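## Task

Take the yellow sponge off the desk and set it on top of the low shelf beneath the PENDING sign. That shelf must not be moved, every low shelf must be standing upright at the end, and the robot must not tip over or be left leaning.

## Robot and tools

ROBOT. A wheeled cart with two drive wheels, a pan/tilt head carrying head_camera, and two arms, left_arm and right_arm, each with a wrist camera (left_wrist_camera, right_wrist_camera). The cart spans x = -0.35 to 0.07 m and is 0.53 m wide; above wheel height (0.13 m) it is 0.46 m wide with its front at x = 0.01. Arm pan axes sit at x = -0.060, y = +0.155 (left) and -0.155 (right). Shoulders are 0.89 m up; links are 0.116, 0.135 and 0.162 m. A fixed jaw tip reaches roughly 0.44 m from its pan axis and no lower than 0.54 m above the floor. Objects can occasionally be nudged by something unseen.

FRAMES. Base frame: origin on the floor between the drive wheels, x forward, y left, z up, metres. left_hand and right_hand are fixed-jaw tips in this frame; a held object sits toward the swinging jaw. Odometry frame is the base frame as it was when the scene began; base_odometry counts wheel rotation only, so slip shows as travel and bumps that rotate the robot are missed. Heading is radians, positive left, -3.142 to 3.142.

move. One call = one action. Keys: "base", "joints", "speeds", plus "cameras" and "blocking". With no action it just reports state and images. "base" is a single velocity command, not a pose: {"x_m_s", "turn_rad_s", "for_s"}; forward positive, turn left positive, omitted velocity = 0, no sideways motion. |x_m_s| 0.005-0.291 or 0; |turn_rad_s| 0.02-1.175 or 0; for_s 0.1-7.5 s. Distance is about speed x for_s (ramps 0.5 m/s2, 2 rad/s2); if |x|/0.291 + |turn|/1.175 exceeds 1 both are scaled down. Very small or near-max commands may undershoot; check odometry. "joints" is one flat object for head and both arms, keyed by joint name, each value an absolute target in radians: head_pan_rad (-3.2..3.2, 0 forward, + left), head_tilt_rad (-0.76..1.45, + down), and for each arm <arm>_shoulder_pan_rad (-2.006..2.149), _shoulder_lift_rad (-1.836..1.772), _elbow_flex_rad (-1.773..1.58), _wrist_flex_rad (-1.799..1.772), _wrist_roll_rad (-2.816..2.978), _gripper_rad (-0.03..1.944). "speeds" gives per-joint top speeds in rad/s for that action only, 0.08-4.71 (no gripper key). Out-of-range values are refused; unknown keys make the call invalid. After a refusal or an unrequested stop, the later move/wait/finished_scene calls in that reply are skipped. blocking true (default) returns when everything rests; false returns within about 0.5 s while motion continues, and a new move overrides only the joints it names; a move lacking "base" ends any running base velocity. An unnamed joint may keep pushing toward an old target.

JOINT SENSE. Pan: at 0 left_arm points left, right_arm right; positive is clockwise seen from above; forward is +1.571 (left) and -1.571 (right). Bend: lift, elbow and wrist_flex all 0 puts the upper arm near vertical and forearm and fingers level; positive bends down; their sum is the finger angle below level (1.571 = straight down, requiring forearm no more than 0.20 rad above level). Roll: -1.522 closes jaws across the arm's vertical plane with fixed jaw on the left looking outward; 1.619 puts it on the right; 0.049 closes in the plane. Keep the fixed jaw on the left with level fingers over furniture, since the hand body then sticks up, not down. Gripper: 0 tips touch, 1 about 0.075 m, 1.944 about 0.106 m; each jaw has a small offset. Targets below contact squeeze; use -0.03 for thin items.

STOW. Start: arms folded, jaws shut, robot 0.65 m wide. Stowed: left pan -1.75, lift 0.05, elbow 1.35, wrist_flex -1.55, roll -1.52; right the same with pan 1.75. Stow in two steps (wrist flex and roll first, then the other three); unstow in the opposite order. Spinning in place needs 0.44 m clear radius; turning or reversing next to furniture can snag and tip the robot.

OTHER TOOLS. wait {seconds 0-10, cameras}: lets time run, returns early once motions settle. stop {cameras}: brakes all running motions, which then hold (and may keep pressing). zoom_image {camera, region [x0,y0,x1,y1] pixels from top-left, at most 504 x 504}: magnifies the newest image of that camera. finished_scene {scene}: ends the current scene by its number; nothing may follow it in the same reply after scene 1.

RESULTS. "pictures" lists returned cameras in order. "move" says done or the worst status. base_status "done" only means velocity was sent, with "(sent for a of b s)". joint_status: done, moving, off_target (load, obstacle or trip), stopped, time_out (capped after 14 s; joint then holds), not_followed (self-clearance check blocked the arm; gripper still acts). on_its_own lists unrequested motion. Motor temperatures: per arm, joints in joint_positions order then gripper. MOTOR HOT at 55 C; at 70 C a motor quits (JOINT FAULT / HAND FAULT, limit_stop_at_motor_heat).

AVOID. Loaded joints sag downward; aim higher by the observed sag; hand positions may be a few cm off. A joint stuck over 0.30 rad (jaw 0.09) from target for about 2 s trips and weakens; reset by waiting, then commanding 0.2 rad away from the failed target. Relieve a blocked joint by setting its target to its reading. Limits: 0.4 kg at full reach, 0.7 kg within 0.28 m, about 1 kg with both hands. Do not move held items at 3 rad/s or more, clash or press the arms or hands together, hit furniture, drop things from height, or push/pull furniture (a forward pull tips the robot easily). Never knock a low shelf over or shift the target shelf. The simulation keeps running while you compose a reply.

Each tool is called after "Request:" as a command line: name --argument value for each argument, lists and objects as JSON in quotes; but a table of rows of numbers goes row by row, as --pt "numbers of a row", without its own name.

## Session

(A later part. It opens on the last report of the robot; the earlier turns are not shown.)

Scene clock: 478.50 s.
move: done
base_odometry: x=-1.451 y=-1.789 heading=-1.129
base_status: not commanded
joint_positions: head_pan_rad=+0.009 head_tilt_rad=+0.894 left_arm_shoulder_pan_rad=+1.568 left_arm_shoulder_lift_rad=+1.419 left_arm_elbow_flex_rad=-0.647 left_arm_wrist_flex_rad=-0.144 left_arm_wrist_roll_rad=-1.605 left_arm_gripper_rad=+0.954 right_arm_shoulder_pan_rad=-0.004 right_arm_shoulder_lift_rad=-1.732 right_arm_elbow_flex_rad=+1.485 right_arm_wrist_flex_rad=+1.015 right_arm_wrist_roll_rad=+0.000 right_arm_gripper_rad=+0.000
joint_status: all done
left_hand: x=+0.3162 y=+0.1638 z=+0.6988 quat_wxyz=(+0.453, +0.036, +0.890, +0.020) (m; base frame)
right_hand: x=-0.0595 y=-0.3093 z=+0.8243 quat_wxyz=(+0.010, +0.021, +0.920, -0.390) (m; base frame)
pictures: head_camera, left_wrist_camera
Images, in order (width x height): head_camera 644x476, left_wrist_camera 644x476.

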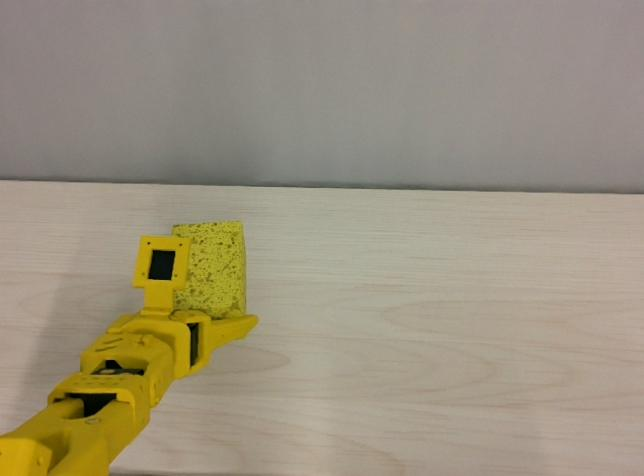

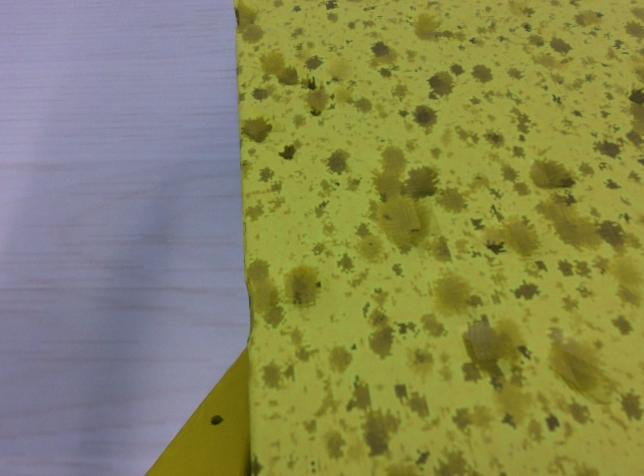

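Request:
move --joints '{"left_arm_shoulder_lift_rad":1.545,"left_arm_elbow_flex_rad":-0.62,"left_arm_wrist_flex_rad":-0.35}' --speeds '{"left_arm_shoulder_lift_rad":0.12,"left_arm_elbow_flex_rad":0.1,"left_arm_wrist_flex_rad":0.18}'

Request:
move --joints '{"left_arm_elbow_flex_rad":-0.5,"left_arm_wrist_flex_rad":-0.47}' --speeds '{"left_arm_elbow_flex_rad":0.1,"left_arm_wrist_flex_rad":0.1}' --cameras '["head_camera","left_wrist_camera"]'

Request:
zoom_image --camera "head_camera" --region '[100, 180, 340, 380]'

Scene clock: 488.40 s.
move: done
base_odometry: x=-1.451 y=-1.789 heading=-1.129
base_status: not commanded
joint_positions: head_pan_rad=+0.009 head_tilt_rad=+0.894 left_arm_shoulder_pan_rad=+1.568 left_arm_shoulder_lift_rad=+1.562 left_arm_elbow_flex_rad=-0.618 left_arm_wrist_flex_rad=-0.334 left_arm_wrist_roll_rad=-1.605 left_arm_gripper_rad=+0.954 right_arm_shoulder_pan_rad=-0.004 right_arm_shoulder_lift_rad=-1.732 right_arm_elbow_flex_rad=+1.485 right_arm_wrist_flex_rad=+1.015 right_arm_wrist_roll_rad=+0.000 right_arm_gripper_rad=+0.000
joint_status: all done
left_hand: x=+0.2982 y=+0.1638 z=+0.6691 quat_wxyz=(+0.461, +0.036, +0.886, +0.020) (m; base frame)
right_hand: x=-0.0595 y=-0.3093 z=+0.8243 quat_wxyz=(+0.010, +0.021, +0.920, -0.390) (m; base frame)
pictures: none

Scene clock: 490.03 s.
move: done
base_odometry: x=-1.451 y=-1.789 heading=-1.129
base_status: not commanded
joint_positions: head_pan_rad=+0.009 head_tilt_rad=+0.894 left_arm_shoulder_pan_rad=+1.568 left_arm_shoulder_lift_rad=+1.562 left_arm_elbow_flex_rad=-0.500 left_arm_wrist_flex_rad=-0.454 left_arm_wrist_roll_rad=-1.605 left_arm_gripper_rad=+0.954 right_arm_shoulder_pan_rad=-0.004 right_arm_shoulder_lift_rad=-1.732 right_arm_elbow_flex_rad=+1.485 right_arm_wrist_flex_rad=+1.015 right_arm_wrist_roll_rad=+0.000 right_arm_gripper_rad=+0.000
joint_status: all done
left_hand: x=+0.2853 y=+0.1637 z=+0.6602 quat_wxyz=(+0.462, +0.036, +0.886, +0.020) (m; base frame)
right_hand: x=-0.0595 y=-0.3093 z=+0.8243 quat_wxyz=(+0.010, +0.021, +0.920, -0.390) (m; base frame)
pictures: head_camera, left_wrist_camera
Images, in order (width x height): head_camera 644x476, left_wrist_camera 644x476.

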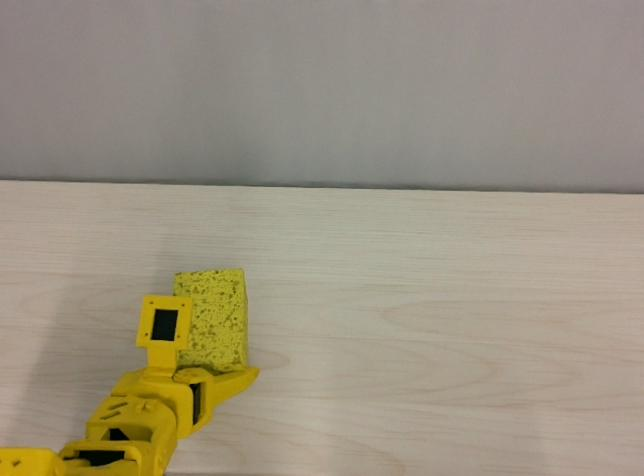

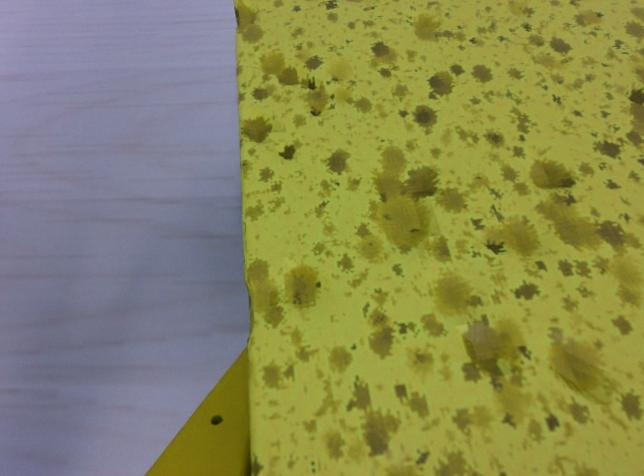

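Scaled by 2.100.

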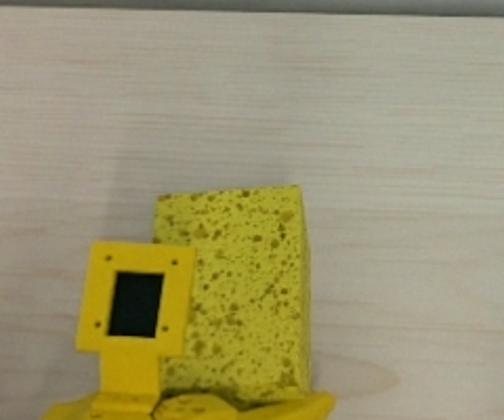

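Request:
move --joints '{"left_arm_shoulder_lift_rad":1.64,"left_arm_elbow_flex_rad":-0.5,"left_arm_wrist_flex_rad":-0.565}' --speeds '{"left_arm_shoulder_lift_rad":0.1,"left_arm_wrist_flex_rad":0.1}'

Request:
move --joints '{"left_arm_elbow_flex_rad":-0.42,"left_arm_wrist_flex_rad":-0.645}' --speeds '{"left_arm_elbow_flex_rad":0.1,"left_arm_wrist_flex_rad":0.1}' --cameras '["head_camera"]'

Request:
zoom_image --camera "head_camera" --region '[100, 240, 340, 440]'

Scene clock: 498.73 s.
move: done
base_odometry: x=-1.451 y=-1.789 heading=-1.129
base_status: not commanded
joint_positions: head_pan_rad=+0.009 head_tilt_rad=+0.894 left_arm_shoulder_pan_rad=+1.568 left_arm_shoulder_lift_rad=+1.651 left_arm_elbow_flex_rad=-0.500 left_arm_wrist_flex_rad=-0.549 left_arm_wrist_roll_rad=-1.605 left_arm_gripper_rad=+0.954 right_arm_shoulder_pan_rad=-0.004 right_arm_shoulder_lift_rad=-1.732 right_arm_elbow_flex_rad=+1.485 right_arm_wrist_flex_rad=+1.015 right_arm_wrist_roll_rad=+0.000 right_arm_gripper_rad=+0.000
joint_status: all done
left_hand: x=+0.2725 y=+0.1637 z=+0.6453 quat_wxyz=(+0.465, +0.036, +0.884, +0.020) (m; base frame)
right_hand: x=-0.0595 y=-0.3093 z=+0.8243 quat_wxyz=(+0.010, +0.021, +0.920, -0.390) (m; base frame)
pictures: none

Scene clock: 499.97 s.
move: done
base_odometry: x=-1.451 y=-1.789 heading=-1.129
base_status: not commanded
joint_positions: head_pan_rad=+0.009 head_tilt_rad=+0.894 left_arm_shoulder_pan_rad=+1.568 left_arm_shoulder_lift_rad=+1.651 left_arm_elbow_flex_rad=-0.421 left_arm_wrist_flex_rad=-0.629 left_arm_wrist_roll_rad=-1.605 left_arm_gripper_rad=+0.954 right_arm_shoulder_pan_rad=-0.004 right_arm_shoulder_lift_rad=-1.732 right_arm_elbow_flex_rad=+1.485 right_arm_wrist_flex_rad=+1.015 right_arm_wrist_roll_rad=+0.000 right_arm_gripper_rad=+0.000
joint_status: all done
left_hand: x=+0.2630 y=+0.1637 z=+0.6412 quat_wxyz=(+0.466, +0.035, +0.884, +0.020) (m; base frame)
right_hand: x=-0.0595 y=-0.3093 z=+0.8243 quat_wxyz=(+0.010, +0.021, +0.920, -0.390) (m; base frame)
pictures: head_camera
Images, in order (width x height): head_camera 644x476.

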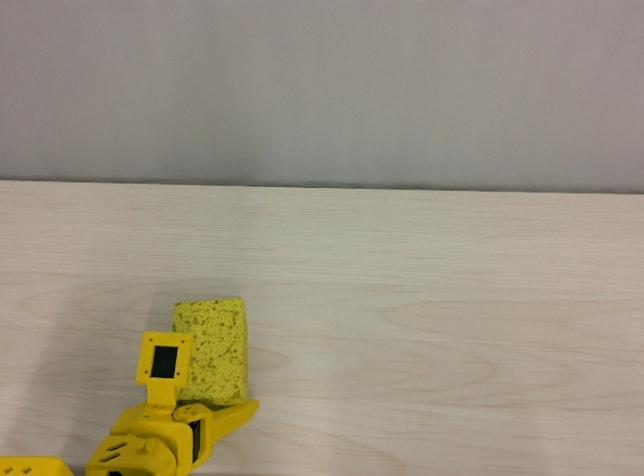

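Scaled by 2.100.

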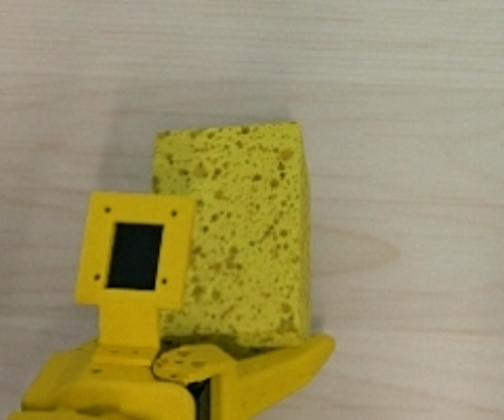

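Request:
move --joints '{"left_arm_shoulder_lift_rad":1.72,"left_arm_elbow_flex_rad":-0.42,"left_arm_wrist_flex_rad":-0.725}' --speeds '{"left_arm_shoulder_lift_rad":0.1,"left_arm_wrist_flex_rad":0.1}' --cameras '["left_wrist_camera"]'

Request:
move --joints '{"left_arm_shoulder_lift_rad":1.76,"left_arm_elbow_flex_rad":-0.42,"left_arm_wrist_flex_rad":-0.765}' --speeds '{"left_arm_shoulder_lift_rad":0.1,"left_arm_wrist_flex_rad":0.1}' --cameras '["head_camera","left_wrist_camera"]'

Scene clock: 507.70 s.
move: done
base_odometry: x=-1.451 y=-1.789 heading=-1.129
base_status: not commanded
joint_positions: head_pan_rad=+0.009 head_tilt_rad=+0.894 left_arm_shoulder_pan_rad=+1.568 left_arm_shoulder_lift_rad=+1.729 left_arm_elbow_flex_rad=-0.420 left_arm_wrist_flex_rad=-0.708 left_arm_wrist_roll_rad=-1.605 left_arm_gripper_rad=+0.954 right_arm_shoulder_pan_rad=-0.004 right_arm_shoulder_lift_rad=-1.732 right_arm_elbow_flex_rad=+1.485 right_arm_wrist_flex_rad=+1.015 right_arm_wrist_roll_rad=+0.000 right_arm_gripper_rad=+0.000
joint_status: all done
left_hand: x=+0.2496 y=+0.1636 z=+0.6291 quat_wxyz=(+0.466, +0.035, +0.884, +0.020) (m; base frame)
right_hand: x=-0.0595 y=-0.3093 z=+0.8243 quat_wxyz=(+0.010, +0.021, +0.920, -0.390) (m; base frame)
pictures: left_wrist_camera
Images, in order (width x height): left_wrist_camera 644x476.

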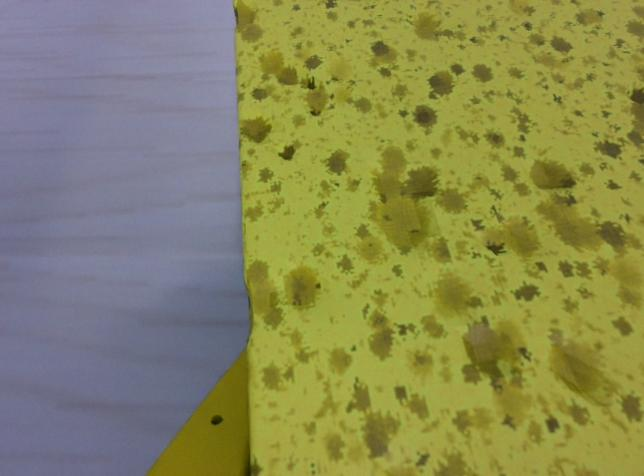

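Scene clock: 508.50 s.
move: done
base_odometry: x=-1.451 y=-1.789 heading=-1.129
base_status: not commanded
joint_positions: head_pan_rad=+0.009 head_tilt_rad=+0.894 left_arm_shoulder_pan_rad=+1.568 left_arm_shoulder_lift_rad=+1.765 left_arm_elbow_flex_rad=-0.420 left_arm_wrist_flex_rad=-0.751 left_arm_wrist_roll_rad=-1.605 left_arm_gripper_rad=+0.953 right_arm_shoulder_pan_rad=-0.004 right_arm_shoulder_lift_rad=-1.732 right_arm_elbow_flex_rad=+1.485 right_arm_wrist_flex_rad=+1.015 right_arm_wrist_roll_rad=+0.000 right_arm_gripper_rad=+0.000
joint_status: all done
left_hand: x=+0.2440 y=+0.1636 z=+0.6251 quat_wxyz=(+0.469, +0.035, +0.882, +0.020) (m; base frame)
right_hand: x=-0.0595 y=-0.3093 z=+0.8243 quat_wxyz=(+0.010, +0.021, +0.920, -0.390) (m; base frame)
pictures: head_camera, left_wrist_camera
Images, in order (width x height): head_camera 644x476, left_wrist_camera 644x476.

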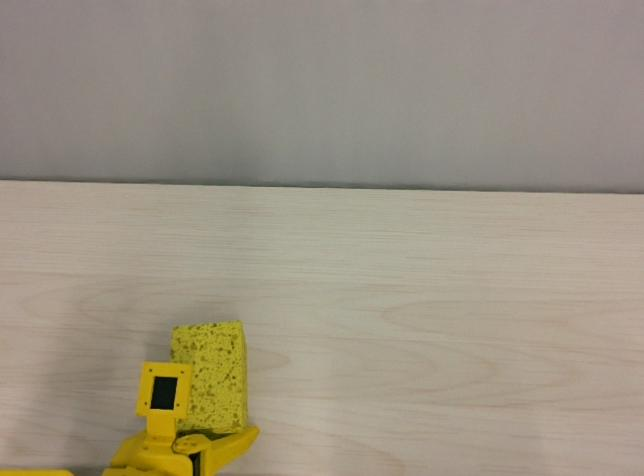

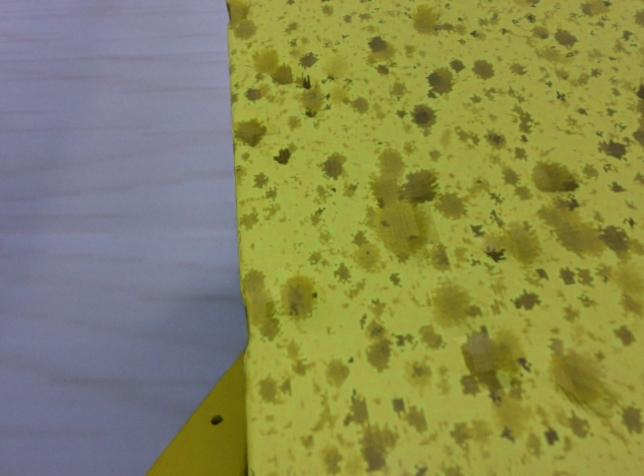

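Request:
move --joints '{"left_arm_gripper_rad":1.08}'

Request:
move --joints '{"left_arm_gripper_rad":1.35}'

Request:
move --base '{"x_m_s":-0.06,"turn_rad_s":0,"for_s":3.0}' --cameras '["head_camera"]'

Scene clock: 515.73 s.
move: done
base_odometry: x=-1.451 y=-1.789 heading=-1.129
base_status: not commanded
joint_positions: head_pan_rad=+0.009 head_tilt_rad=+0.894 left_arm_shoulder_pan_rad=+1.565 left_arm_shoulder_lift_rad=+1.766 left_arm_elbow_flex_rad=-0.420 left_arm_wrist_flex_rad=-0.751 left_arm_wrist_roll_rad=-1.605 left_arm_gripper_rad=+1.072 right_arm_shoulder_pan_rad=-0.004 right_arm_shoulder_lift_rad=-1.732 right_arm_elbow_flex_rad=+1.485 right_arm_wrist_flex_rad=+1.015 right_arm_wrist_roll_rad=+0.000 right_arm_gripper_rad=+0.000
joint_status: all done
left_hand: x=+0.2436 y=+0.1645 z=+0.6247 quat_wxyz=(+0.468, +0.034, +0.883, +0.021) (m; base frame)
right_hand: x=-0.0595 y=-0.3093 z=+0.8243 quat_wxyz=(+0.010, +0.021, +0.920, -0.390) (m; base frame)
pictures: none

Scene clock: 516.40 s.
move: done
base_odometry: x=-1.451 y=-1.789 heading=-1.129
base_status: not commanded
joint_positions: head_pan_rad=+0.009 head_tilt_rad=+0.894 left_arm_shoulder_pan_rad=+1.565 left_arm_shoulder_lift_rad=+1.766 left_arm_elbow_flex_rad=-0.420 left_arm_wrist_flex_rad=-0.751 left_arm_wrist_roll_rad=-1.605 left_arm_gripper_rad=+1.342 right_arm_shoulder_pan_rad=-0.004 right_arm_shoulder_lift_rad=-1.732 right_arm_elbow_flex_rad=+1.485 right_arm_wrist_flex_rad=+1.015 right_arm_wrist_roll_rad=+0.000 right_arm_gripper_rad=+0.000
joint_status: all done
left_hand: x=+0.2436 y=+0.1645 z=+0.6247 quat_wxyz=(+0.468, +0.034, +0.883, +0.021) (m; base frame)
right_hand: x=-0.0595 y=-0.3093 z=+0.8243 quat_wxyz=(+0.010, +0.021, +0.920, -0.390) (m; base frame)
pictures: none

Scene clock: 520.27 s.
move: done
base_odometry: x=-1.528 y=-1.626 heading=-1.129
base_status: done (sent for 3 of 3 s)
joint_positions: head_pan_rad=+0.009 head_tilt_rad=+0.894 left_arm_shoulder_pan_rad=+1.565 left_arm_shoulder_lift_rad=+1.766 left_arm_elbow_flex_rad=-0.420 left_arm_wrist_flex_rad=-0.753 left_arm_wrist_roll_rad=-1.605 left_arm_gripper_rad=+1.342 right_arm_shoulder_pan_rad=+0.004 right_arm_shoulder_lift_rad=-1.732 right_arm_elbow_flex_rad=+1.485 right_arm_wrist_flex_rad=+1.015 right_arm_wrist_roll_rad=+0.000 right_arm_gripper_rad=+0.000
joint_status: not commanded
left_hand: x=+0.2437 y=+0.1645 z=+0.6249 quat_wxyz=(+0.469, +0.034, +0.882, +0.021) (m; base frame)
right_hand: x=-0.0607 y=-0.3093 z=+0.8243 quat_wxyz=(+0.009, +0.024, +0.920, -0.391) (m; base frame)
pictures: head_camera
Images, in order (width x height): head_camera 644x476.

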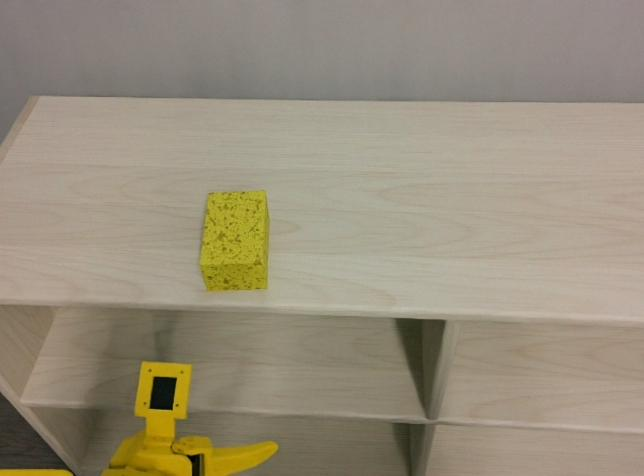

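Request:
finished_scene --scene 3

The scene is finished: the task was done.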